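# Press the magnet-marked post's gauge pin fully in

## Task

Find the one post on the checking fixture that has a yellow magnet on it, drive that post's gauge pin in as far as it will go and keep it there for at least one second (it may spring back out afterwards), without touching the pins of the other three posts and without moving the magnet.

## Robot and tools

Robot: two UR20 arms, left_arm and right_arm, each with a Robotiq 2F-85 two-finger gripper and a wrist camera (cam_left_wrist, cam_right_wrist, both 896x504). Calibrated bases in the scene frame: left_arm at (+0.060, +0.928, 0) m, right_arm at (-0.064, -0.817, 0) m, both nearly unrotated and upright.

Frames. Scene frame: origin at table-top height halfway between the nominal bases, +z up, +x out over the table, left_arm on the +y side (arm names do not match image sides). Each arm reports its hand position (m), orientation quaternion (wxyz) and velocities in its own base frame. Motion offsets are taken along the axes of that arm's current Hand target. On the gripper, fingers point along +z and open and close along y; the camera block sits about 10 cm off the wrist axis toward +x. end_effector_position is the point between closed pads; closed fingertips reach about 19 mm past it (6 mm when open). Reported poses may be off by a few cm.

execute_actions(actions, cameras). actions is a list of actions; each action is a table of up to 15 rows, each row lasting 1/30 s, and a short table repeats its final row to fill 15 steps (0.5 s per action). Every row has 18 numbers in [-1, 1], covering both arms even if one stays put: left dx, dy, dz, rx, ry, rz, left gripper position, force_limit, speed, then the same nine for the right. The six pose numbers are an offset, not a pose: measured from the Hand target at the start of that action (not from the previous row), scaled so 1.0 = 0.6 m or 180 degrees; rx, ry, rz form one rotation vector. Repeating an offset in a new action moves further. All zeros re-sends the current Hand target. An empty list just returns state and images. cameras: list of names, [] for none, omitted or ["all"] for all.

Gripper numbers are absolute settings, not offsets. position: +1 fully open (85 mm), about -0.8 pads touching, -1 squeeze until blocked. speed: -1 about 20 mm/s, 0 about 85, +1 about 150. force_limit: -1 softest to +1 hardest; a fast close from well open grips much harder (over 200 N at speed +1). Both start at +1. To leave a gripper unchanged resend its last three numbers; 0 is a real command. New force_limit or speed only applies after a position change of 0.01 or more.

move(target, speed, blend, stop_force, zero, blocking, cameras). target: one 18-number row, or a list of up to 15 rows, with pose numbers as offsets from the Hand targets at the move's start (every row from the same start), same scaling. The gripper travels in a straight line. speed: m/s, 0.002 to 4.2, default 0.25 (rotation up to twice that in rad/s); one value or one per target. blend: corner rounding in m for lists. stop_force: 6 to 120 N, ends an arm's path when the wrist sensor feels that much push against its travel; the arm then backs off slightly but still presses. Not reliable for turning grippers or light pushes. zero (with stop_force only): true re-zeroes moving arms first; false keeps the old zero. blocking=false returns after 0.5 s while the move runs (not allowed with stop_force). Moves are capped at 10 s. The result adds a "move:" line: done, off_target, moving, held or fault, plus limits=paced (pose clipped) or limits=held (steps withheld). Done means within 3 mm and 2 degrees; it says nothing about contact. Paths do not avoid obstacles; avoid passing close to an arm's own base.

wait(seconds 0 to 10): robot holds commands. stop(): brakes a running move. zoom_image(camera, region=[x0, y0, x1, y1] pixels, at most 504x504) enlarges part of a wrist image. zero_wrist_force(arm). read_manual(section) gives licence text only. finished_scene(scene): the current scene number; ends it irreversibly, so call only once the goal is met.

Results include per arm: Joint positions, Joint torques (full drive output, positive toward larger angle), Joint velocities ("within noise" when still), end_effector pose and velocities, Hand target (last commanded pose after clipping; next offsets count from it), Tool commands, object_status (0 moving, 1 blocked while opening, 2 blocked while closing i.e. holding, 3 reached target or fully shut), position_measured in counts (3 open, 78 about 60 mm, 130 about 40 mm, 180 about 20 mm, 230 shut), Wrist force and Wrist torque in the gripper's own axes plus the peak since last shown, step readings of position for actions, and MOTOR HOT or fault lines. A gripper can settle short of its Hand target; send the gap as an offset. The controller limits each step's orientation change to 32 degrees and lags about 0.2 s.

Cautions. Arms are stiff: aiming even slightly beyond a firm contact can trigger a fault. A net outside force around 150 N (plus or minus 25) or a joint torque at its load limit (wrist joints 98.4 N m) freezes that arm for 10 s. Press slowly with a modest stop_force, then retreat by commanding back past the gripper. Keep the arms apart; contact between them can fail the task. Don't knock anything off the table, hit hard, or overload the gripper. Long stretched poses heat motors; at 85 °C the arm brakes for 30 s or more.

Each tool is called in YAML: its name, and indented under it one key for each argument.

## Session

execute_actions:
  actions: []

Scene clock: 0.00 s.
left_arm: end_effector_position=(+1.6020, +0.5513, +0.3701) position_measured=3 object_status=3 end_effector_quat_wxyz=(-0.049, +0.940, +0.190, +0.279) | right_arm: end_effector_position=(+0.4481, +0.4679, +0.3319) position_measured=3 object_status=3 end_effector_quat_wxyz=(-0.272, +0.502, +0.649, +0.503)
Joint positions: left_arm=[0.193 -0.686 0.985 -2.439 -1.472 -3.319] | right_arm=[4.007 -1.969 -2.772 1.193 2.076 2.519]
Joint velocities: within noise
Joint torques (N m): no reading
Motor temperatures (°C): left_arm=[24 35 26 38 34 34] | right_arm=[28 35 36 37 34 38]
Wrist force (N): no reading
Wrist torque (N m): no reading
Wrist force, peak (N): no reading
Hand target: left_arm +1.6020, +0.5513, +0.3701; -0.049, +0.940, +0.190, +0.279 | right_arm +0.4481, +0.4679, +0.3319; -0.272, +0.502, +0.649, +0.503
Tool commands: left_gripper/position=+1.0 left_gripper/force_limit=+1.0 left_gripper/speed=+1.0 right_gripper/position=+1.0 right_gripper/force_limit=+1.0 right_gripper/speed=+1.0
camera_calibration:
cam_left_wrist: T_world_to_cam=[[0.280319, -0.958405, -0.0536817, 0.116011], [-0.933413, -0.259108, -0.248199, 1.75322], [0.223966, 0.119682, -0.967221, 0.0591923], [0, 0, 0, 1]] pos_world=[1.5907, 0.558373, 0.498626]
cam_right_wrist: T_world_to_cam=[[0.956613, -0.13676, 0.257272, -0.433465], [0.120637, -0.61784, -0.776995, 0.502422], [0.265214, 0.774319, -0.574535, -0.162484], [0, 0, 0, 1]] pos_world=[0.39714, 0.37695, 0.408545]

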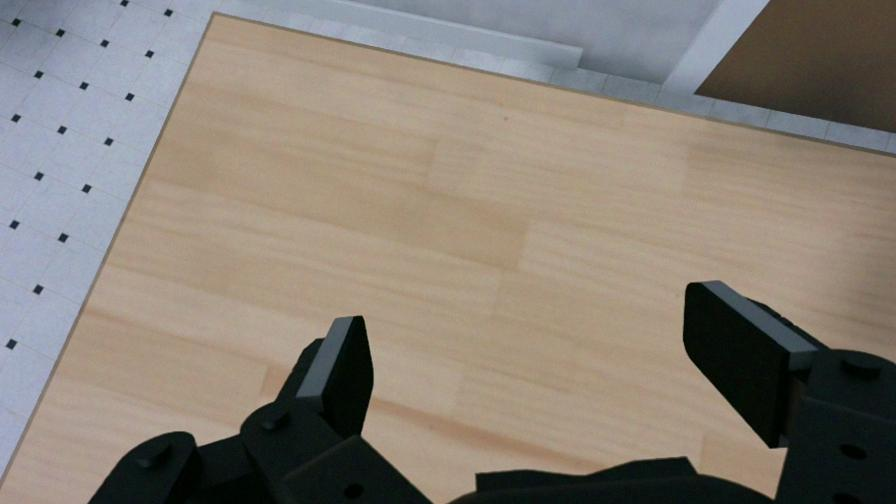

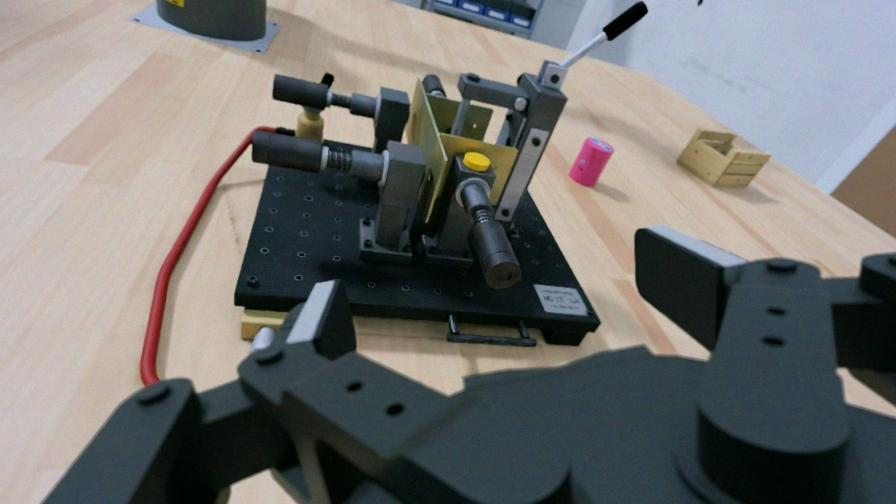

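move:
  target: [0,0,0,0,0,0,1,1,1,-0.248,0.068,0.3755,0,0,0,-0.8,-1,0]
  cameras: ["cam_right_wrist"]

Scene clock: 2.67 s.
left_arm: end_effector_position=(+1.6020, +0.5513, +0.3701) position_measured=3 object_status=3 end_effector_quat_wxyz=(-0.049, +0.940, +0.190, +0.279) | right_arm: end_effector_position=(+0.5718, +0.6196, +0.1417) position_measured=229 object_status=3 end_effector_quat_wxyz=(-0.272, +0.502, +0.649, +0.503)
Joint positions: left_arm=[0.193 -0.686 0.985 -2.439 -1.472 -3.319] | right_arm=[4.015 -2.379 -2.493 1.325 2.07 2.523]
Joint velocities: within noise
Joint torques (N m): left_arm=[0.05 -278.76 -105.28 -11.49 1.38 -0.69] | right_arm=[22.12 131.48 13.92 3.3 -3.28 5.47]
Motor temperatures (°C): left_arm=[24 35 26 38 34 34] | right_arm=[28 35 36 37 34 38]
Wrist force (N): left_arm=[0.3 0.0 0.1] | right_arm=[-0.9 -0.3 -0.1]
Wrist torque (N m): left_arm=[0.01 -0.03 0.00] | right_arm=[0.01 0.17 -0.15]
Wrist force, peak (N): left_arm=[0.7 -0.5 -0.3] | right_arm=[-2.6 -0.1 2.7]
Hand target: left_arm +1.6020, +0.5513, +0.3701; -0.049, +0.940, +0.190, +0.279 | right_arm +0.5718, +0.6197, +0.1416; -0.272, +0.502, +0.649, +0.503
Off the commanded pose: left_arm 0.000 m, 0 deg | right_arm 0.000 m, 0 deg.
move: done
camera_calibration:
cam_right_wrist: T_world_to_cam=[[0.956611, -0.13675, 0.257283, -0.482029], [0.120652, -0.617842, -0.77699, 0.433446], [0.265214, 0.774319, -0.574535, -0.422005], [0, 0, 0, 1]] pos_world=[0.52074, 0.52865, 0.218345]
Images, in order (width x height): cam_right_wrist 896x504.

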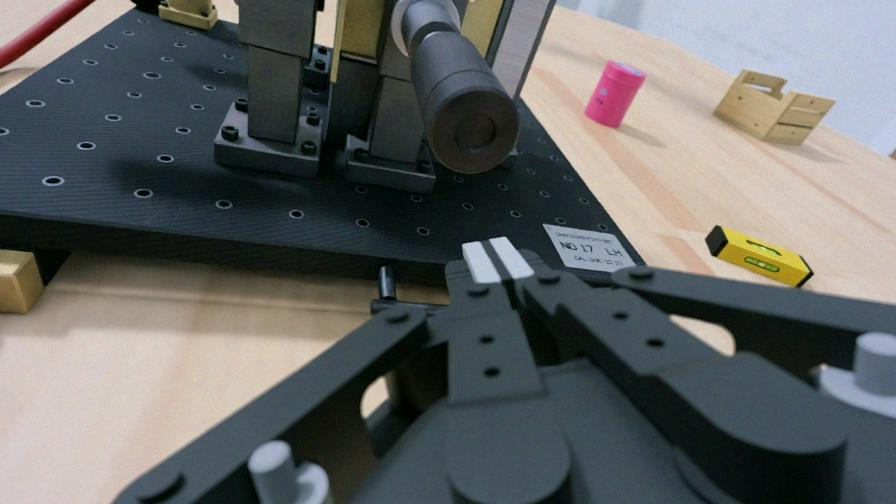

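move:
  target: [0,0,0,0,0,0,1,1,1,0.0237,0.0143,0.0985,0,0,0,-0.8,-1,0]
  cameras: ["cam_right_wrist"]

move:
  target: [0,0,0,0,0,0,1,1,1,0.0583,-0.0057,0.138,0,0,0,-0.8,-1,0]
  cameras: ["cam_right_wrist"]
  speed: 0.04
  stop_force: 10

Scene clock: 4.23 s.
left_arm: end_effector_position=(+1.6020, +0.5513, +0.3701) position_measured=3 object_status=3 end_effector_quat_wxyz=(-0.049, +0.940, +0.190, +0.279) | right_arm: end_effector_position=(+0.5838, +0.6795, +0.1366) position_measured=229 object_status=3 end_effector_quat_wxyz=(-0.272, +0.502, +0.649, +0.503)
Joint positions: left_arm=[0.193 -0.686 0.985 -2.439 -1.472 -3.319] | right_arm=[4.062 -2.379 -2.429 1.27 2.026 2.543]
Joint velocities: within noise
Joint torques (N m): left_arm=[-3.36 -275.85 -105.23 -11.59 2.3 -0.28] | right_arm=[19.76 144.01 21.78 5.76 -1.74 6.19]
Motor temperatures (°C): left_arm=[24 35 26 38 34 34] | right_arm=[28 35 36 37 34 38]
Wrist force (N): left_arm=[0.5 -0.2 -0.1] | right_arm=[-11.9 -1.1 -2.7]
Wrist torque (N m): left_arm=[-0.03 -0.06 0.00] | right_arm=[0.02 0.22 -0.11]
Wrist force, peak (N): left_arm=[0.6 0.1 -0.1] | right_arm=[-11.9 -1.1 -2.7]
Hand target: left_arm +1.6020, +0.5513, +0.3701; -0.049, +0.940, +0.190, +0.279 | right_arm +0.5838, +0.6797, +0.1366; -0.272, +0.502, +0.649, +0.503
Off the commanded pose: left_arm 0.000 m, 0 deg | right_arm 0.000 m, 0 deg.
move: done
camera_calibration:
cam_right_wrist: T_world_to_cam=[[0.956582, -0.136836, 0.257347, -0.483952], [0.120632, -0.6179, -0.776948, 0.465079], [0.265329, 0.774258, -0.574565, -0.474518], [0, 0, 0, 1]] pos_world=[0.53274, 0.58855, 0.213245]
Images, in order (width x height): cam_right_wrist 896x504.

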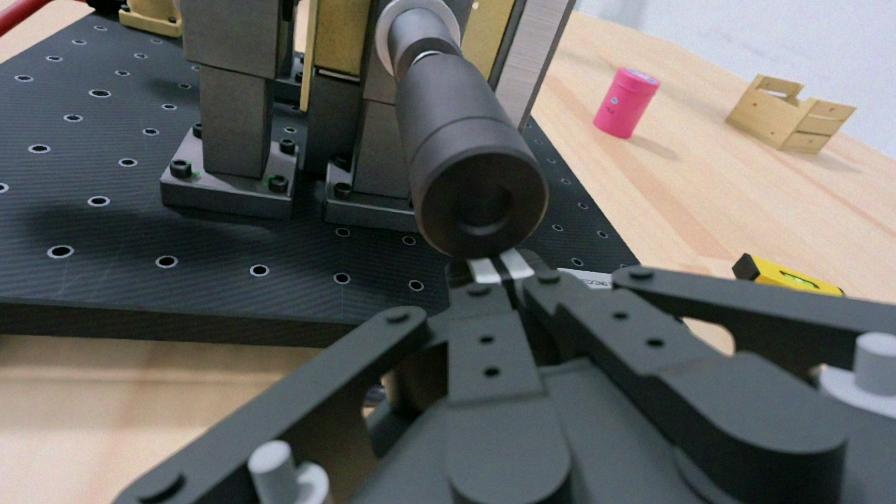

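Scene clock: 5.97 s.
left_arm: end_effector_position=(+1.6020, +0.5513, +0.3701) position_measured=3 object_status=3 end_effector_quat_wxyz=(-0.049, +0.940, +0.190, +0.279) | right_arm: end_effector_position=(+0.5832, +0.7002, +0.1365) position_measured=229 object_status=3 end_effector_quat_wxyz=(-0.272, +0.502, +0.649, +0.503)
Joint positions: left_arm=[0.193 -0.686 0.985 -2.439 -1.472 -3.319] | right_arm=[4.082 -2.378 -2.412 1.255 2.007 2.552]
Joint velocities: within noise
Joint torques (N m): left_arm=[0.67 -282.7 -108.81 -11.78 2.82 0.49] | right_arm=[2.94 184.05 5.35 30.29 15.13 -7.24]
Motor temperatures (°C): left_arm=[24 35 26 38 34 34] | right_arm=[28 35 36 37 34 38]
Wrist force (N): left_arm=[0.4 -0.3 -0.2] | right_arm=[-56.5 -3.6 12.4]
Wrist torque (N m): left_arm=[-0.05 -0.06 0.00] | right_arm=[0.03 0.36 -0.23]
Wrist force, peak (N): left_arm=[0.7 -0.2 -0.2] | right_arm=[-57.5 -4.4 12.8]
Hand target: left_arm +1.6020, +0.5513, +0.3701; -0.049, +0.940, +0.190, +0.279 | right_arm +0.5832, +0.7002, +0.1365; -0.272, +0.502, +0.649, +0.503 (not the last commanded pose)
Off the commanded pose: left_arm 0.000 m, 0 deg | right_arm 0.070 m, 0 deg.
move: contact (right_arm)
camera_calibration:
cam_right_wrist: T_world_to_cam=[[0.956607, -0.136763, 0.257291, -0.480566], [0.120634, -0.617891, -0.776955, 0.47786], [0.265237, 0.774278, -0.57458, -0.490403], [0, 0, 0, 1]] pos_world=[0.53214, 0.60925, 0.213145]
Images, in order (width x height): cam_right_wrist 896x504.

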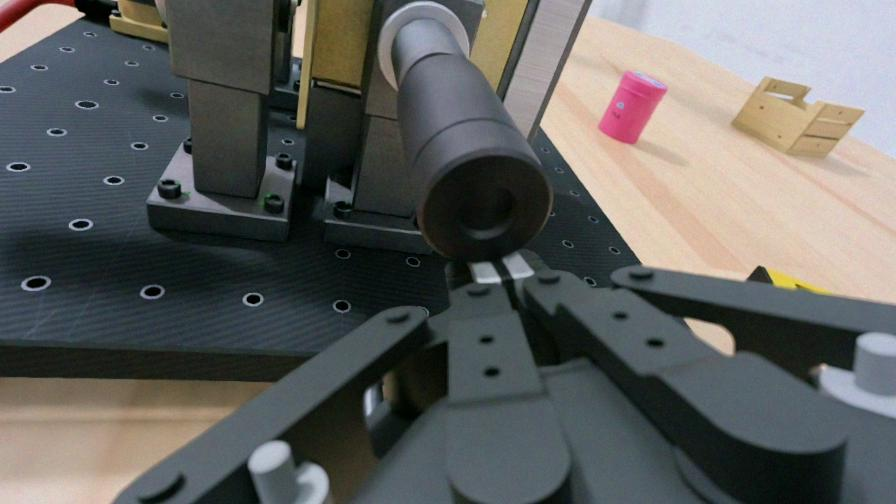

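move:
  target:
    - [0,0,0,0,0,0,1,1,1,-0.0388,0.0038,-0.0922,0,0,0,-0.8,-1,0]
    - [0,0,0,0,0,0,1,1,1,-0.0105,0.0038,-0.1038,0,0,0,-0.8,-1,0]
  cameras: ["cam_right_wrist"]
  speed: 0.15

Scene clock: 8.10 s.
left_arm: end_effector_position=(+1.6020, +0.5513, +0.3701) position_measured=3 object_status=3 end_effector_quat_wxyz=(-0.049, +0.940, +0.190, +0.279) | right_arm: end_effector_position=(+0.5781, +0.6401, +0.1534) position_measured=229 object_status=3 end_effector_quat_wxyz=(-0.272, +0.502, +0.649, +0.503)
Joint positions: left_arm=[0.193 -0.686 0.985 -2.439 -1.472 -3.319] | right_arm=[4.029 -2.353 -2.473 1.282 2.056 2.529]
Joint velocities: within noise
Joint torques (N m): left_arm=[5.04 -280.76 -113.08 -10.87 3.22 0.52] | right_arm=[23.68 169.1 -17.38 3.1 -3.28 5.27]
Motor temperatures (°C): left_arm=[24 35 26 38 34 34] | right_arm=[28 35 36 37 34 38]
Wrist force (N): left_arm=[0.5 -0.1 -0.1] | right_arm=[0.3 -0.3 1.5]
Wrist torque (N m): left_arm=[-0.01 -0.07 -0.01] | right_arm=[-0.03 -0.07 -0.12]
Wrist force, peak (N): left_arm=[0.4 0.5 -0.3] | right_arm=[-56.9 -4.1 12.3]
Hand target: left_arm +1.6020, +0.5513, +0.3701; -0.049, +0.940, +0.190, +0.279 | right_arm +0.5780, +0.6401, +0.1536; -0.272, +0.502, +0.649, +0.503
Off the commanded pose: left_arm 0.000 m, 0 deg | right_arm 0.000 m, 0 deg.
move: done
camera_calibration:
cam_right_wrist: T_world_to_cam=[[0.956582, -0.136836, 0.257347, -0.488215], [0.120632, -0.6179, -0.776948, 0.454475], [0.265329, 0.774258, -0.574565, -0.432847], [0, 0, 0, 1]] pos_world=[0.52704, 0.54915, 0.230045]
Images, in order (width x height): cam_right_wrist 896x504.

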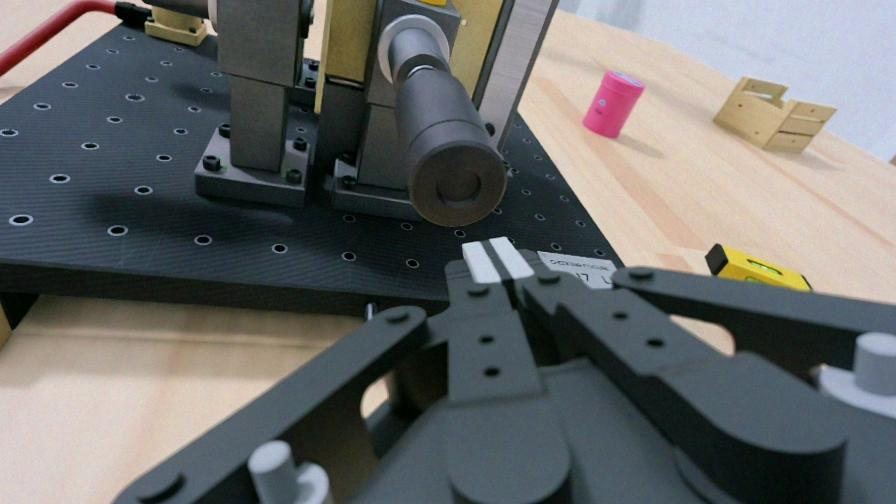

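move:
  target: [0,0,0,0,0,0,1,1,1,0.018,-0.0055,0.041,0,0,0,-0.8,-1,0]
  cameras: ["cam_right_wrist"]
  speed: 0.1
  stop_force: 20

Scene clock: 10.00 s.
left_arm: end_effector_position=(+1.6020, +0.5513, +0.3701) position_measured=3 object_status=3 end_effector_quat_wxyz=(-0.049, +0.940, +0.190, +0.279) | right_arm: end_effector_position=(+0.5750, +0.6670, +0.1530) position_measured=229 object_status=3 end_effector_quat_wxyz=(-0.272, +0.502, +0.649, +0.503)
Joint positions: left_arm=[0.193 -0.686 0.985 -2.439 -1.472 -3.319] | right_arm=[4.061 -2.352 -2.454 1.268 2.027 2.543]
Joint velocities: within noise
Joint torques (N m): left_arm=[3.05 -284.55 -114.69 -11.38 4.02 1.18] | right_arm=[26.95 173.22 15.02 3.35 -1.93 5.27]
Motor temperatures (°C): left_arm=[24 35 26 38 34 34] | right_arm=[28 35 36 37 34 38]
Wrist force (N): left_arm=[0.2 0.1 -0.2] | right_arm=[-3.1 2.6 -6.7]
Wrist torque (N m): left_arm=[0.02 -0.01 -0.01] | right_arm=[0.01 -0.08 -0.09]
Wrist force, peak (N): left_arm=[0.4 -0.2 -0.5] | right_arm=[-2.9 2.8 -6.9]
Hand target: left_arm +1.6020, +0.5513, +0.3701; -0.049, +0.940, +0.190, +0.279 | right_arm +0.5750, +0.6670, +0.1530; -0.272, +0.502, +0.649, +0.503
Off the commanded pose: left_arm 0.000 m, 0 deg | right_arm 0.000 m, 0 deg.
move: done
camera_calibration:
cam_right_wrist: T_world_to_cam=[[0.956607, -0.136763, 0.257291, -0.481508], [0.120634, -0.617891, -0.776955, 0.471155], [0.265237, 0.774278, -0.57458, -0.453042], [0, 0, 0, 1]] pos_world=[0.52394, 0.57605, 0.229645]
Images, in order (width x height): cam_right_wrist 896x504.

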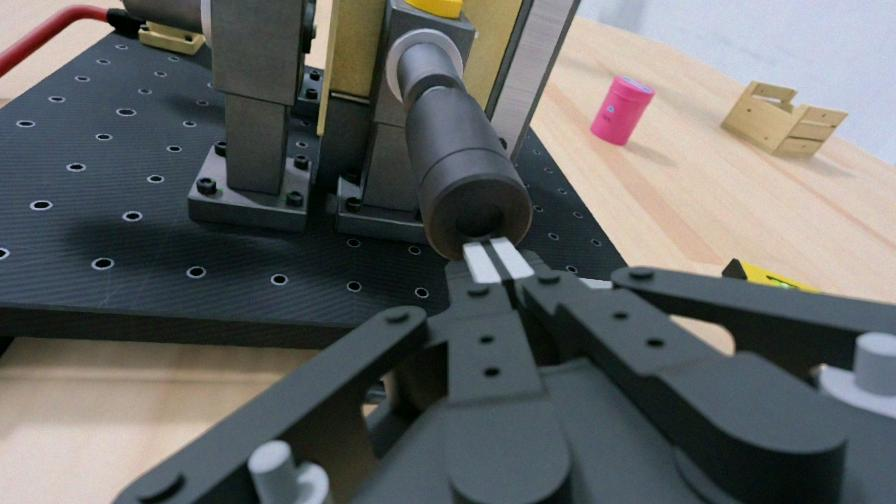

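move:
  target: [0,0,0,0,0,0,1,1,1,0.0226,-0.0021,0.0537,0,0,0,-0.8,-1,0]
  cameras: ["cam_right_wrist"]
  speed: 0.012
  stop_force: 50

wait:
  seconds: 1.1
  cameras: ["cam_right_wrist"]

Scene clock: 14.17 s.
left_arm: end_effector_position=(+1.6020, +0.5513, +0.3701) position_measured=3 object_status=3 end_effector_quat_wxyz=(-0.049, +0.940, +0.190, +0.279) | right_arm: end_effector_position=(+0.5746, +0.6810, +0.1531) position_measured=229 object_status=3 end_effector_quat_wxyz=(-0.272, +0.502, +0.649, +0.503)
Joint positions: left_arm=[0.193 -0.686 0.985 -2.439 -1.472 -3.319] | right_arm=[4.075 -2.351 -2.443 1.258 2.013 2.549]
Joint velocities: within noise
Joint torques (N m): left_arm=[5.47 -287.76 -116.2 -10.7 4.87 2.47] | right_arm=[18.98 149.91 28.63 9.64 10.79 -7.65]
Motor temperatures (°C): left_arm=[24 35 26 38 34 34] | right_arm=[28 35 36 37 34 38]
Wrist force (N): left_arm=[0.2 0.0 -0.2] | right_arm=[-19.4 2.2 -64.8]
Wrist torque (N m): left_arm=[0.01 -0.01 0.00] | right_arm=[0.08 -0.03 -0.11]
Wrist force, peak (N): left_arm=[0.7 -0.3 -0.3] | right_arm=[-31.9 1.6 -108.5]
Hand target: left_arm +1.6020, +0.5513, +0.3701; -0.049, +0.940, +0.190, +0.279 | right_arm +0.5746, +0.6810, +0.1530; -0.272, +0.502, +0.649, +0.503 (not the last commanded pose)
Off the commanded pose: left_arm 0.000 m, 0 deg | right_arm 0.021 m, 0 deg.
move: contact (right_arm)
camera_calibration:
cam_right_wrist: T_world_to_cam=[[0.956582, -0.136836, 0.257347, -0.479193], [0.120632, -0.6179, -0.776948, 0.479936], [0.265329, 0.774258, -0.574565, -0.463758], [0, 0, 0, 1]] pos_world=[0.52354, 0.59005, 0.229745]
Images, in order (width x height): cam_right_wrist 896x504.

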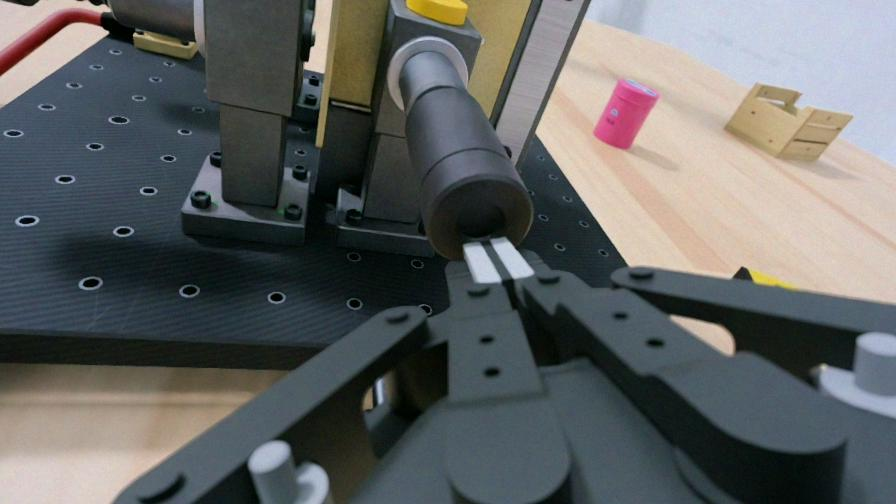

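Scene clock: 15.27 s.
left_arm: end_effector_position=(+1.6020, +0.5513, +0.3701) position_measured=3 object_status=3 end_effector_quat_wxyz=(-0.049, +0.940, +0.190, +0.279) | right_arm: end_effector_position=(+0.5746, +0.6810, +0.1530) position_measured=229 object_status=3 end_effector_quat_wxyz=(-0.272, +0.502, +0.649, +0.503)
Joint positions: left_arm=[0.193 -0.686 0.985 -2.439 -1.472 -3.319] | right_arm=[4.075 -2.351 -2.443 1.258 2.013 2.549]
Joint velocities: within noise
Joint torques (N m): left_arm=[2.49 -286.97 -116.23 -10.37 4.96 2.37] | right_arm=[19.51 139.61 28.2 9.71 9.99 -7.07]
Motor temperatures (°C): left_arm=[24 35 26 38 34 34] | right_arm=[28 35 36 37 34 38]
Wrist force (N): left_arm=[0.1 -0.1 -0.3] | right_arm=[-19.5 2.0 -61.0]
Wrist torque (N m): left_arm=[0.00 0.00 0.00] | right_arm=[0.02 0.07 -0.10]
Wrist force, peak (N): left_arm=[0.4 -0.4 -0.4] | right_arm=[-20.0 2.0 -64.3]
Hand target: left_arm +1.6020, +0.5513, +0.3701; -0.049, +0.940, +0.190, +0.279 | right_arm +0.5746, +0.6810, +0.1530; -0.272, +0.502, +0.649, +0.503 (not the last commanded pose)
Tool commands: left_gripper/position=+1.0 left_gripper/force_limit=+1.0 left_gripper/speed=+1.0 right_gripper/position=-0.8 right_gripper/force_limit=-1.0 right_gripper/speed=+0.0
Off the commanded pose: left_arm 0.000 m, 0 deg | right_arm 0.021 m, 0 deg.
wait: 1.10 s; at rest by 0.17 s
camera_calibration:
cam_right_wrist: T_world_to_cam=[[0.956589, -0.136816, 0.257329, -0.479179], [0.120609, -0.617959, -0.776904, 0.479895], [0.265312, 0.774214, -0.574632, -0.463765], [0, 0, 0, 1]] pos_world=[0.52354, 0.590049, 0.229645]
Images, in order (width x height): cam_right_wrist 896x504.

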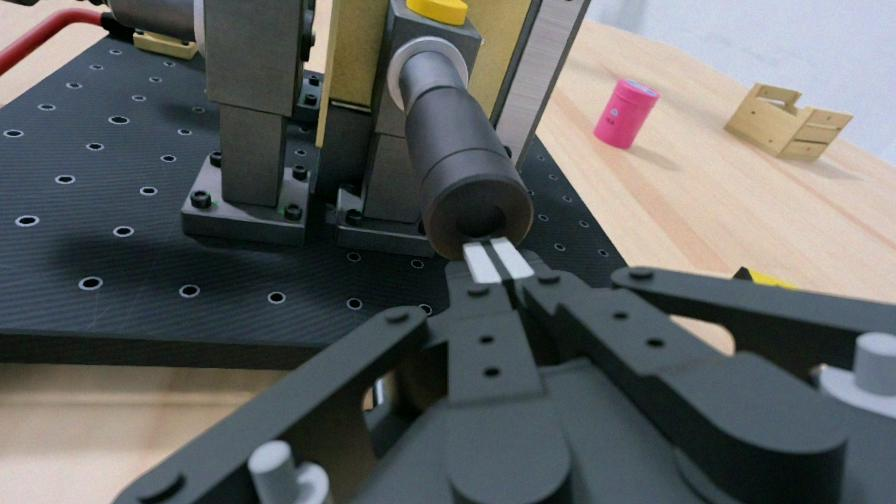

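move:
  target: [0,0,0,0,0,0,1,1,1,-0.0323,0.0032,-0.0768,0,0,0,-0.8,-1,0]
  cameras: []
  speed: 0.12

finished_scene:
  scene: 2

Scene clock: 16.33 s.
left_arm: end_effector_position=(+1.6020, +0.5513, +0.3701) position_measured=3 object_status=3 end_effector_quat_wxyz=(-0.049, +0.940, +0.190, +0.279) | right_arm: end_effector_position=(+0.5761, +0.6312, +0.1531) position_measured=229 object_status=3 end_effector_quat_wxyz=(-0.272, +0.502, +0.649, +0.503)
Joint positions: left_arm=[0.193 -0.686 0.985 -2.439 -1.472 -3.319] | right_arm=[4.022 -2.355 -2.482 1.291 2.063 2.526]
Joint velocities: within noise
Joint torques (N m): left_arm=[7.76 -284.45 -116.24 -11.12 4.62 2.27] | right_arm=[-22.89 132.17 -15 13.92 7.23 -6.86]
Motor temperatures (°C): left_arm=[24 35 26 38 34 34] | right_arm=[28 35 36 37 34 38]
Wrist force (N): left_arm=[0.2 -0.3 -0.1] | right_arm=[-0.1 -0.8 1.5]
Wrist torque (N m): left_arm=[-0.05 -0.02 -0.01] | right_arm=[-0.10 0.01 -0.12]
Wrist force, peak (N): left_arm=[0.5 -0.2 -0.4] | right_arm=[-19.3 2.0 -61.2]
Hand target: left_arm +1.6020, +0.5513, +0.3701; -0.049, +0.940, +0.190, +0.279 | right_arm +0.5761, +0.6310, +0.1531; -0.272, +0.502, +0.649, +0.503
Off the commanded pose: left_arm 0.000 m, 0 deg | right_arm 0.000 m, 0 deg.
move: done
No camera images: "cameras" was empty.

The scene is finished: the task was done.


## Next scene

The same job, from a new start.

execute_actions:
  actions: []

Scene clock: 0.00 s.
left_arm: end_effector_position=(+0.3071, -0.4220, +0.1602) position_measured=3 object_status=3 end_effector_quat_wxyz=(+0.066, +0.956, -0.074, +0.275) | right_arm: end_effector_position=(+0.4900, -0.3027, +0.2369) position_measured=3 object_status=3 end_effector_quat_wxyz=(+0.548, -0.467, -0.511, -0.471)
Joint positions: left_arm=[-1.763 -1.739 2.857 -2.766 -1.003 1.555] | right_arm=[2.511 -2.074 -2.06 -2.212 2.389 -0.015]
Joint velocities: within noise
Joint torques (N m): no reading
Motor temperatures (°C): left_arm=[24 35 26 38 34 33] | right_arm=[28 35 35 36 33 38]
Wrist force (N): no reading
Wrist torque (N m): no reading
Wrist force, peak (N): no reading
Hand target: left_arm +0.3071, -0.4220, +0.1602; +0.066, +0.956, -0.074, +0.275 | right_arm +0.4900, -0.3027, +0.2369; +0.548, -0.467, -0.511, -0.471
Tool commands: left_gripper/position=+1.0 left_gripper/force_limit=+1.0 left_gripper/speed=+1.0 right_gripper/position=+1.0 right_gripper/force_limit=+1.0 right_gripper/speed=+1.0
camera_calibration:
cam_left_wrist: T_world_to_cam=[[-0.285835, -0.958093, 0.0188626, -0.30276], [-0.929607, 0.27245, -0.248197, 0.463413], [0.232657, -0.0884782, -0.968526, 0.172428], [0, 0, 0, 1]] pos_world=[0.304136, -0.401073, 0.28773]
cam_right_wrist: T_world_to_cam=[[0.978979, 0.0562001, -0.196068, -0.399553], [-0.174505, -0.266853, -0.947807, 0.238768], [-0.105588, 0.962097, -0.251436, 0.530477], [0, 0, 0, 1]] pos_world=[0.488832, -0.424199, 0.281347]

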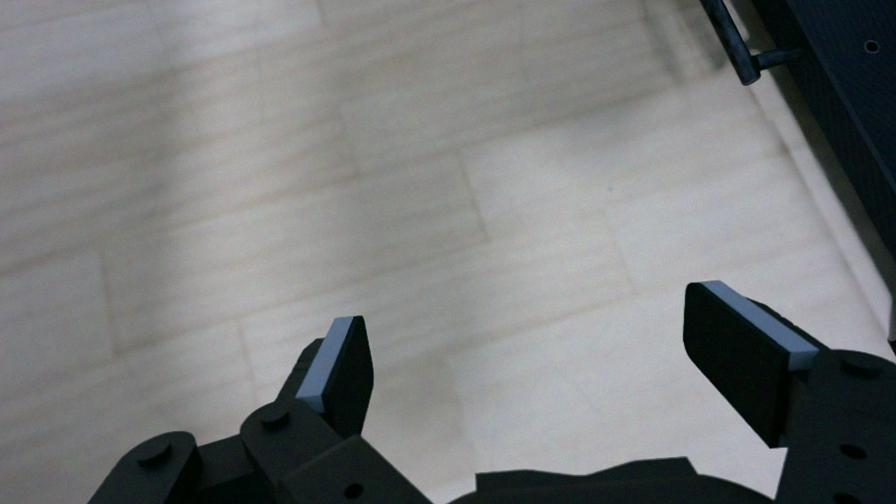

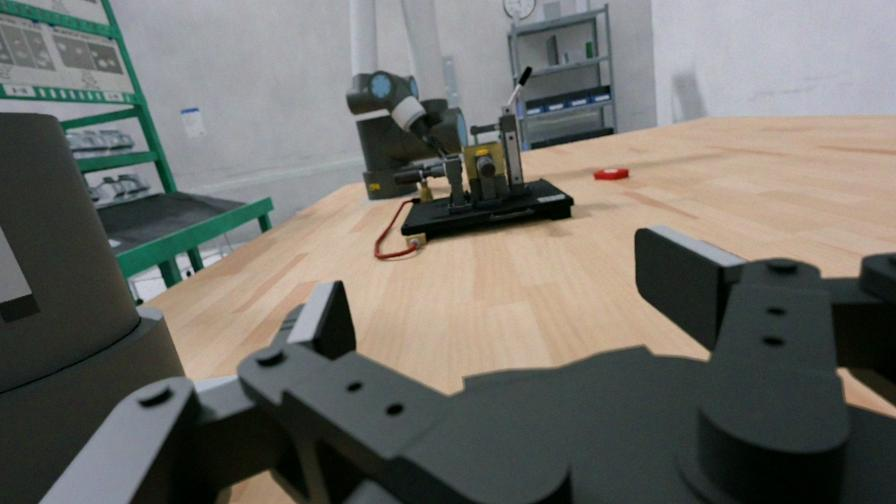

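zoom_image:
  camera: "cam_right_wrist"
  region: [370, 60, 620, 270]

Scaled by 2.016 from the camera's 896x504 image, which has a finer 1280x720 frame.

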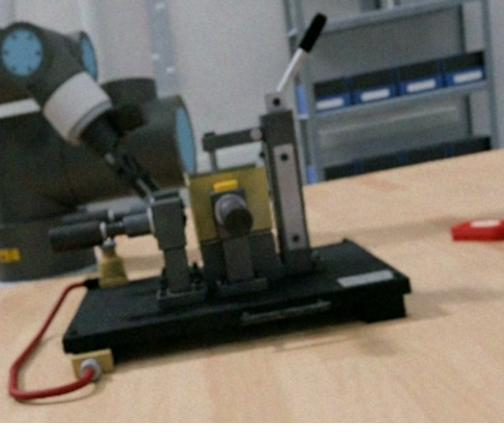

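move:
  target:
    - [0,0,0,0,0,0,1,1,1,0.275,0.091,0,0,-0.5,0,1,1,1]
    - [0,0,0,0,0,0,1,1,1,0.234,-0.019,0.891,0,-0.5,0,1,1,1]
  cameras: ["cam_right_wrist"]
  speed: 0.5
  blend: 0.05

Scene clock: 5.40 s.
left_arm: end_effector_position=(+0.3071, -0.4220, +0.1602) position_measured=3 object_status=3 end_effector_quat_wxyz=(+0.066, +0.956, -0.074, +0.275) | right_arm: end_effector_position=(+0.4193, +0.2206, +0.4003) position_measured=3 object_status=3 end_effector_quat_wxyz=(-0.026, +0.663, +0.748, +0.003)
Joint positions: left_arm=[-1.763 -1.739 2.857 -2.766 -1.003 1.555] | right_arm=[4.024 -1.082 -2.428 -1.196 1.623 2.332]
Joint velocities: within noise
Joint torques (N m): left_arm=[3.66 -12.56 -59.47 -8.33 2.94 -0.65] | right_arm=[22.43 -35.82 110.16 15.08 -3.22 6.02]
Motor temperatures (°C): left_arm=[24 35 26 38 34 33] | right_arm=[28 35 35 36 33 38]
Wrist force (N): left_arm=[0.1 0.0 -0.3] | right_arm=[-0.5 2.4 2.4]
Wrist torque (N m): left_arm=[0.00 -0.02 0.00] | right_arm=[1.46 0.06 -0.42]
Wrist force, peak (N): left_arm=[-0.1 -0.5 -0.3] | right_arm=[4.3 1.4 2.7]
Hand target: left_arm +0.3071, -0.4220, +0.1602; +0.066, +0.956, -0.074, +0.275 | right_arm +0.4193, +0.2207, +0.4003; -0.026, +0.663, +0.748, +0.003
Off the commanded pose: left_arm 0.000 m, 0 deg | right_arm 0.000 m, 0 deg.
move: done
camera_calibration:
cam_right_wrist: T_world_to_cam=[[0.998408, -0.045284, 0.0336409, -0.40545], [-0.0522481, -0.967158, 0.248748, 0.145215], [0.0212718, -0.25011, -0.967984, 0.561753], [0, 0, 0, 1]] pos_world=[0.400442, 0.262585, 0.521285]
Images, in order (width x height): cam_right_wrist 896x504.

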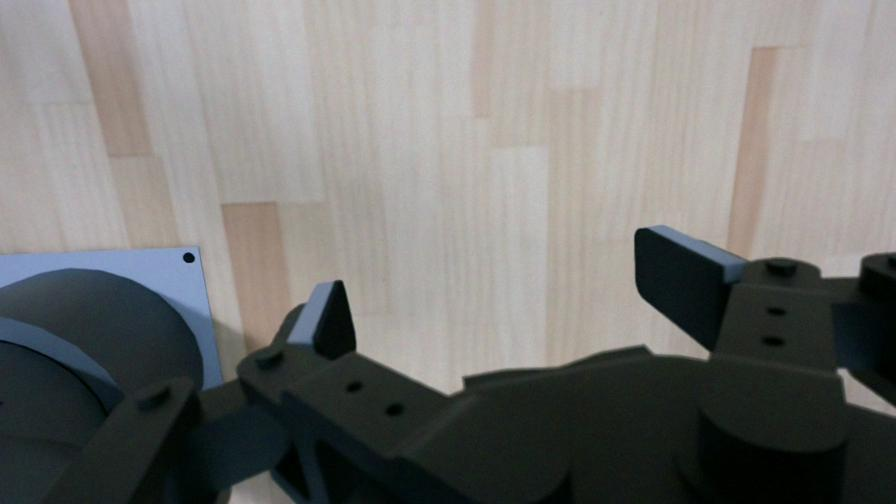

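move:
  target: [0,0,0,0,0,0,1,1,1,0.099,-0.018,0.105,-0.0864,0.3845,0.0973,-0.8,-1,0]
  cameras: ["cam_right_wrist"]
  speed: 0.5

Scene clock: 8.37 s.
left_arm: end_effector_position=(+0.3071, -0.4220, +0.1602) position_measured=3 object_status=3 end_effector_quat_wxyz=(+0.066, +0.956, -0.074, +0.275) | right_arm: end_effector_position=(+0.3988, +0.2800, +0.3402) position_measured=229 object_status=3 end_effector_quat_wxyz=(-0.358, +0.645, +0.499, +0.455)
Joint positions: left_arm=[-1.763 -1.739 2.857 -2.766 -1.003 1.555] | right_arm=[3.726 -2.031 -2.957 1.404 2.261 2.856]
Joint velocities: within noise
Joint torques (N m): left_arm=[5.41 -8.55 -60.91 -7.99 3.08 -1.07] | right_arm=[-21.75 97.06 -2.28 2.38 6.3 -8.12]
Motor temperatures (°C): left_arm=[24 35 26 38 34 33] | right_arm=[28 35 35 36 33 38]
Wrist force (N): left_arm=[0.0 -0.1 -0.1] | right_arm=[0.7 0.4 1.4]
Wrist torque (N m): left_arm=[-0.01 -0.01 0.00] | right_arm=[0.41 -0.05 -0.04]
Wrist force, peak (N): left_arm=[0.4 0.1 -0.4] | right_arm=[-2.3 1.0 3.5]
Hand target: left_arm +0.3071, -0.4220, +0.1602; +0.066, +0.956, -0.074, +0.275 | right_arm +0.3989, +0.2800, +0.3402; -0.358, +0.645, +0.499, +0.455 (not the last commanded pose)
Off the commanded pose: left_arm 0.000 m, 0 deg | right_arm 0.001 m, 2 deg.
move: held (right_arm; a check stopped the path); limits=held
pose unreachable (right arm): on one or more control steps of this call, first in action 0 (counted from 0), this arm could not follow its commanded pose, so it was not sent that pose on those steps. It may still have moved: this result reports where it is.
cause: moving toward the commanded pose would bring two parts of the arm too close to each other (joints 3 (elbow) to 5 (wrist 2) lie between them).
camera_calibration:
cam_right_wrist: T_world_to_cam=[[0.923296, -0.358315, -0.138331, -0.204168], [-0.319522, -0.516679, -0.794323, 0.551844], [0.213145, 0.777595, -0.591537, 0.0265083], [0, 0, 0, 1]] pos_world=[0.359183, 0.191357, 0.42578]
Images, in order (width x height): cam_right_wrist 896x504.

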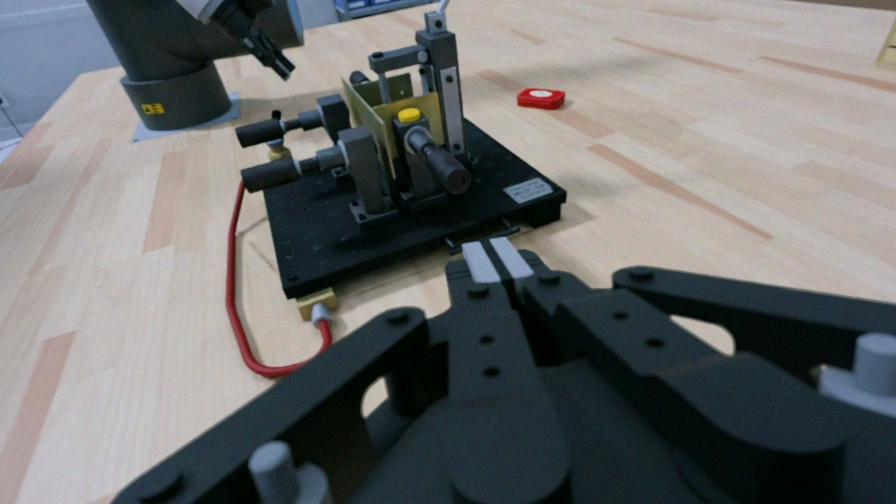

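move:
  target: [0,0,0,0,0,0,1,1,1,-0.0817,0.0772,0.685,0.084,-0.0007,-0.029,-0.8,-1,0]
  cameras: ["cam_right_wrist"]
  speed: 0.3

Scene clock: 12.60 s.
left_arm: end_effector_position=(+0.3071, -0.4220, +0.1602) position_measured=3 object_status=3 end_effector_quat_wxyz=(+0.066, +0.956, -0.074, +0.275) | right_arm: end_effector_position=(+0.5337, +0.6291, +0.1580) position_measured=229 object_status=3 end_effector_quat_wxyz=(-0.418, +0.569, +0.584, +0.400)
Joint positions: left_arm=[-1.763 -1.739 2.857 -2.766 -1.003 1.555] | right_arm=[3.987 -2.349 -2.473 1.232 2.278 2.847]
Joint velocities: within noise
Joint torques (N m): left_arm=[11.55 -7.64 -63.64 -7.29 4.11 -1.02] | right_arm=[23.59 129 15.87 3.49 5.26 -7.07]
Motor temperatures (°C): left_arm=[24 35 26 38 34 33] | right_arm=[28 35 35 36 33 38]
Wrist force (N): left_arm=[-0.2 -0.1 0.2] | right_arm=[-1.1 -1.0 -5.9]
Wrist torque (N m): left_arm=[-0.01 0.03 0.00] | right_arm=[0.46 -0.04 -0.08]
Wrist force, peak (N): left_arm=[0.5 0.1 -0.3] | right_arm=[-0.9 -1.1 -6.3]
Hand target: left_arm +0.3071, -0.4220, +0.1602; +0.066, +0.956, -0.074, +0.275 | right_arm +0.5338, +0.6293, +0.1579; -0.418, +0.569, +0.584, +0.400
Off the commanded pose: left_arm 0.000 m, 0 deg | right_arm 0.000 m, 0 deg.
move: done
camera_calibration:
cam_right_wrist: T_world_to_cam=[[0.986103, -0.0901309, -0.139558, -0.430915], [-0.165828, -0.584828, -0.794026, 0.591361], [-0.0100509, 0.806134, -0.591647, -0.2803], [0, 0, 0, 1]] pos_world=[0.520174, 0.532965, 0.24358]
Images, in order (width x height): cam_right_wrist 896x504.

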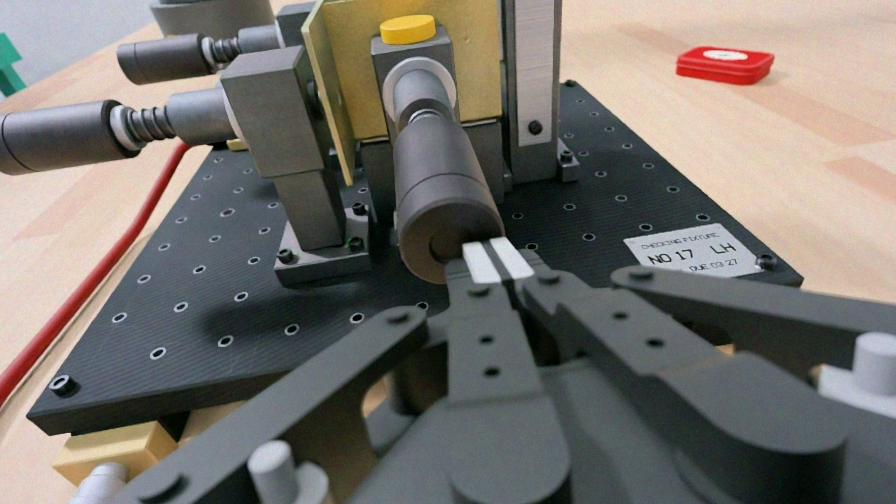

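move:
  target: [0,0,0,0,0,0,1,1,1,-0.011,-0.0218,0.0046,0,0,0,-0.8,-1,0]
  cameras: ["cam_right_wrist"]

Scene clock: 14.10 s.
left_arm: end_effector_position=(+0.3071, -0.4220, +0.1602) position_measured=3 object_status=3 end_effector_quat_wxyz=(+0.066, +0.956, -0.074, +0.275) | right_arm: end_effector_position=(+0.5207, +0.6293, +0.1509) position_measured=229 object_status=3 end_effector_quat_wxyz=(-0.418, +0.569, +0.584, +0.400)
Joint positions: left_arm=[-1.763 -1.739 2.857 -2.766 -1.003 1.555] | right_arm=[4.004 -2.366 -2.486 1.267 2.263 2.857]
Joint velocities: within noise
Joint torques (N m): left_arm=[8.24 -7.98 -67.46 -7.05 4.21 -0.7] | right_arm=[31.81 127.53 -13.5 10.91 -0.91 5.8]
Motor temperatures (°C): left_arm=[24 35 26 38 34 33] | right_arm=[28 35 35 36 33 38]
Wrist force (N): left_arm=[-0.1 0.0 -0.1] | right_arm=[-1.7 2.0 -6.1]
Wrist torque (N m): left_arm=[0.01 0.02 0.00] | right_arm=[0.38 0.00 -0.06]
Wrist force, peak (N): left_arm=[-0.5 -0.1 -0.2] | right_arm=[-1.2 2.8 -6.4]
Hand target: left_arm +0.3071, -0.4220, +0.1602; +0.066, +0.956, -0.074, +0.275 | right_arm +0.5206, +0.6293, +0.1509; -0.418, +0.569, +0.584, +0.400
Off the commanded pose: left_arm 0.000 m, 0 deg | right_arm 0.000 m, 0 deg.
move: done
camera_calibration:
cam_right_wrist: T_world_to_cam=[[0.98612, -0.090072, -0.13948, -0.419127], [-0.165731, -0.584839, -0.794038, 0.583644], [-0.0100528, 0.806133, -0.591649, -0.28479], [0, 0, 0, 1]] pos_world=[0.507174, 0.533165, 0.23648]
Images, in order (width x height): cam_right_wrist 896x504.

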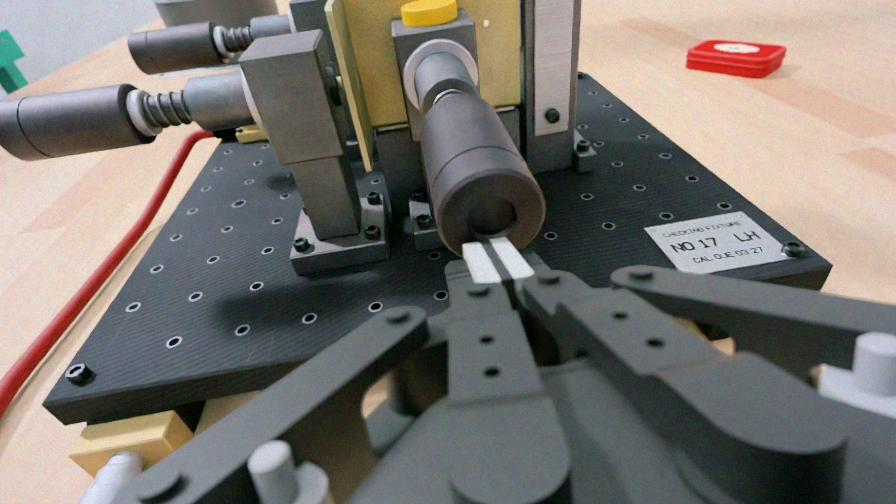

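move:
  target: [0,0,0,0,0,0,1,1,1,0.0275,-0.0007,0.0787,0,0,0,-0.8,-1,0]
  cameras: ["cam_right_wrist"]
  speed: 0.009
  stop_force: 50

wait:
  seconds: 1
  cameras: []

Scene clock: 17.47 s.
left_arm: end_effector_position=(+0.3071, -0.4220, +0.1602) position_measured=3 object_status=3 end_effector_quat_wxyz=(+0.066, +0.956, -0.074, +0.275) | right_arm: end_effector_position=(+0.5199, +0.6490, +0.1509) position_measured=229 object_status=3 end_effector_quat_wxyz=(-0.418, +0.569, +0.584, +0.400)
Joint positions: left_arm=[-1.763 -1.739 2.857 -2.766 -1.003 1.555] | right_arm=[4.027 -2.364 -2.471 1.258 2.242 2.869]
Joint velocities: within noise
Joint torques (N m): left_arm=[10.51 -8.05 -68.64 -7.81 5 -0.31] | right_arm=[17.9 155.57 20.27 6.82 8.5 -7.16]
Motor temperatures (°C): left_arm=[24 35 26 38 34 33] | right_arm=[28 35 35 36 33 38]
Wrist force (N): left_arm=[0.2 0.0 0.0] | right_arm=[-17.4 4.3 -62.0]
Wrist torque (N m): left_arm=[0.00 -0.03 0.00] | right_arm=[0.35 0.14 0.00]
Wrist force, peak (N): left_arm=[-0.3 0.3 -0.5] | right_arm=[-25.6 5.4 -96.7]
Hand target: left_arm +0.3071, -0.4220, +0.1602; +0.066, +0.956, -0.074, +0.275 | right_arm +0.5199, +0.6490, +0.1508; -0.418, +0.569, +0.584, +0.400 (not the last commanded pose)
Off the commanded pose: left_arm 0.000 m, 0 deg | right_arm 0.030 m, 0 deg.
move: contact (right_arm)
camera_calibration:
cam_right_wrist: T_world_to_cam=[[0.98612, -0.090072, -0.13948, -0.416456], [-0.165731, -0.584839, -0.794038, 0.595074], [-0.0100528, 0.806133, -0.591649, -0.300761], [0, 0, 0, 1]] pos_world=[0.506274, 0.552965, 0.23648]
Images, in order (width x height): cam_right_wrist 896x504.

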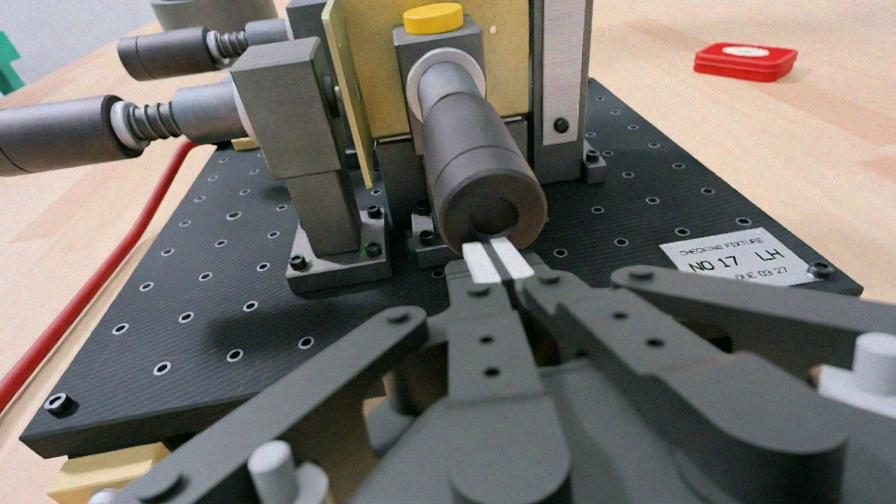

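Scene clock: 18.47 s.
left_arm: end_effector_position=(+0.3071, -0.4220, +0.1602) position_measured=3 object_status=3 end_effector_quat_wxyz=(+0.066, +0.956, -0.074, +0.275) | right_arm: end_effector_position=(+0.5199, +0.6490, +0.1509) position_measured=229 object_status=3 end_effector_quat_wxyz=(-0.418, +0.569, +0.584, +0.400)
Joint positions: left_arm=[-1.763 -1.739 2.857 -2.766 -1.003 1.555] | right_arm=[4.027 -2.364 -2.471 1.258 2.242 2.869]
Joint velocities: within noise
Joint torques (N m): left_arm=[12.89 -4.25 -68.69 -7.82 4.15 -0.68] | right_arm=[20.56 142.11 18.35 8.99 8.5 -7.22]
Motor temperatures (°C): left_arm=[24 35 26 38 34 33] | right_arm=[28 35 35 36 33 38]
Wrist force (N): left_arm=[0.1 -0.1 -0.1] | right_arm=[-16.4 4.3 -58.8]
Wrist torque (N m): left_arm=[-0.02 -0.02 0.00] | right_arm=[0.35 0.09 0.00]
Wrist force, peak (N): left_arm=[-0.4 0.0 0.3] | right_arm=[-17.0 4.2 -61.6]
Hand target: left_arm +0.3071, -0.4220, +0.1602; +0.066, +0.956, -0.074, +0.275 | right_arm +0.5199, +0.6490, +0.1508; -0.418, +0.569, +0.584, +0.400 (not the last commanded pose)
Tool commands: left_gripper/position=+1.0 left_gripper/force_limit=+1.0 left_gripper/speed=+1.0 right_gripper/position=-0.8 right_gripper/force_limit=-1.0 right_gripper/speed=+0.0
Off the commanded pose: left_arm 0.000 m, 0 deg | right_arm 0.030 m, 0 deg.
wait: 1.00 s; at rest by 0.17 s
No camera images: "cameras" was empty.

move:
  target: [0,0,0,0,0,0,1,1,1,-0.0275,0.0007,-0.0787,0,0,0,-0.8,-1,0]
  cameras: []
  speed: 0.12

finished_scene:
  scene: 3

Scene clock: 19.50 s.
left_arm: end_effector_position=(+0.3071, -0.4220, +0.1602) position_measured=3 object_status=3 end_effector_quat_wxyz=(+0.066, +0.956, -0.074, +0.275) | right_arm: end_effector_position=(+0.5218, +0.5992, +0.1509) position_measured=229 object_status=3 end_effector_quat_wxyz=(-0.418, +0.569, +0.584, +0.400)
Joint positions: left_arm=[-1.763 -1.739 2.857 -2.766 -1.003 1.555] | right_arm=[3.968 -2.369 -2.508 1.279 2.295 2.836]
Joint velocities: within noise
Joint torques (N m): left_arm=[10.18 -4.27 -69.24 -8.14 4.23 -1.37] | right_arm=[-6.98 129.69 -20.21 13.52 6.02 -6.64]
Motor temperatures (°C): left_arm=[24 35 26 38 34 33] | right_arm=[28 35 35 36 33 38]
Wrist force (N): left_arm=[0.1 0.0 -0.1] | right_arm=[-0.3 -0.5 0.9]
Wrist torque (N m): left_arm=[0.01 -0.01 0.00] | right_arm=[0.28 0.05 -0.10]
Wrist force, peak (N): left_arm=[-0.2 -0.3 -0.2] | right_arm=[-16.2 4.5 -59.1]
Hand target: left_arm +0.3071, -0.4220, +0.1602; +0.066, +0.956, -0.074, +0.275 | right_arm +0.5218, +0.5990, +0.1509; -0.418, +0.569, +0.584, +0.400
Off the commanded pose: left_arm 0.000 m, 0 deg | right_arm 0.000 m, 0 deg.
move: done
No camera images: "cameras" was empty.

The scene is finished: the task was done.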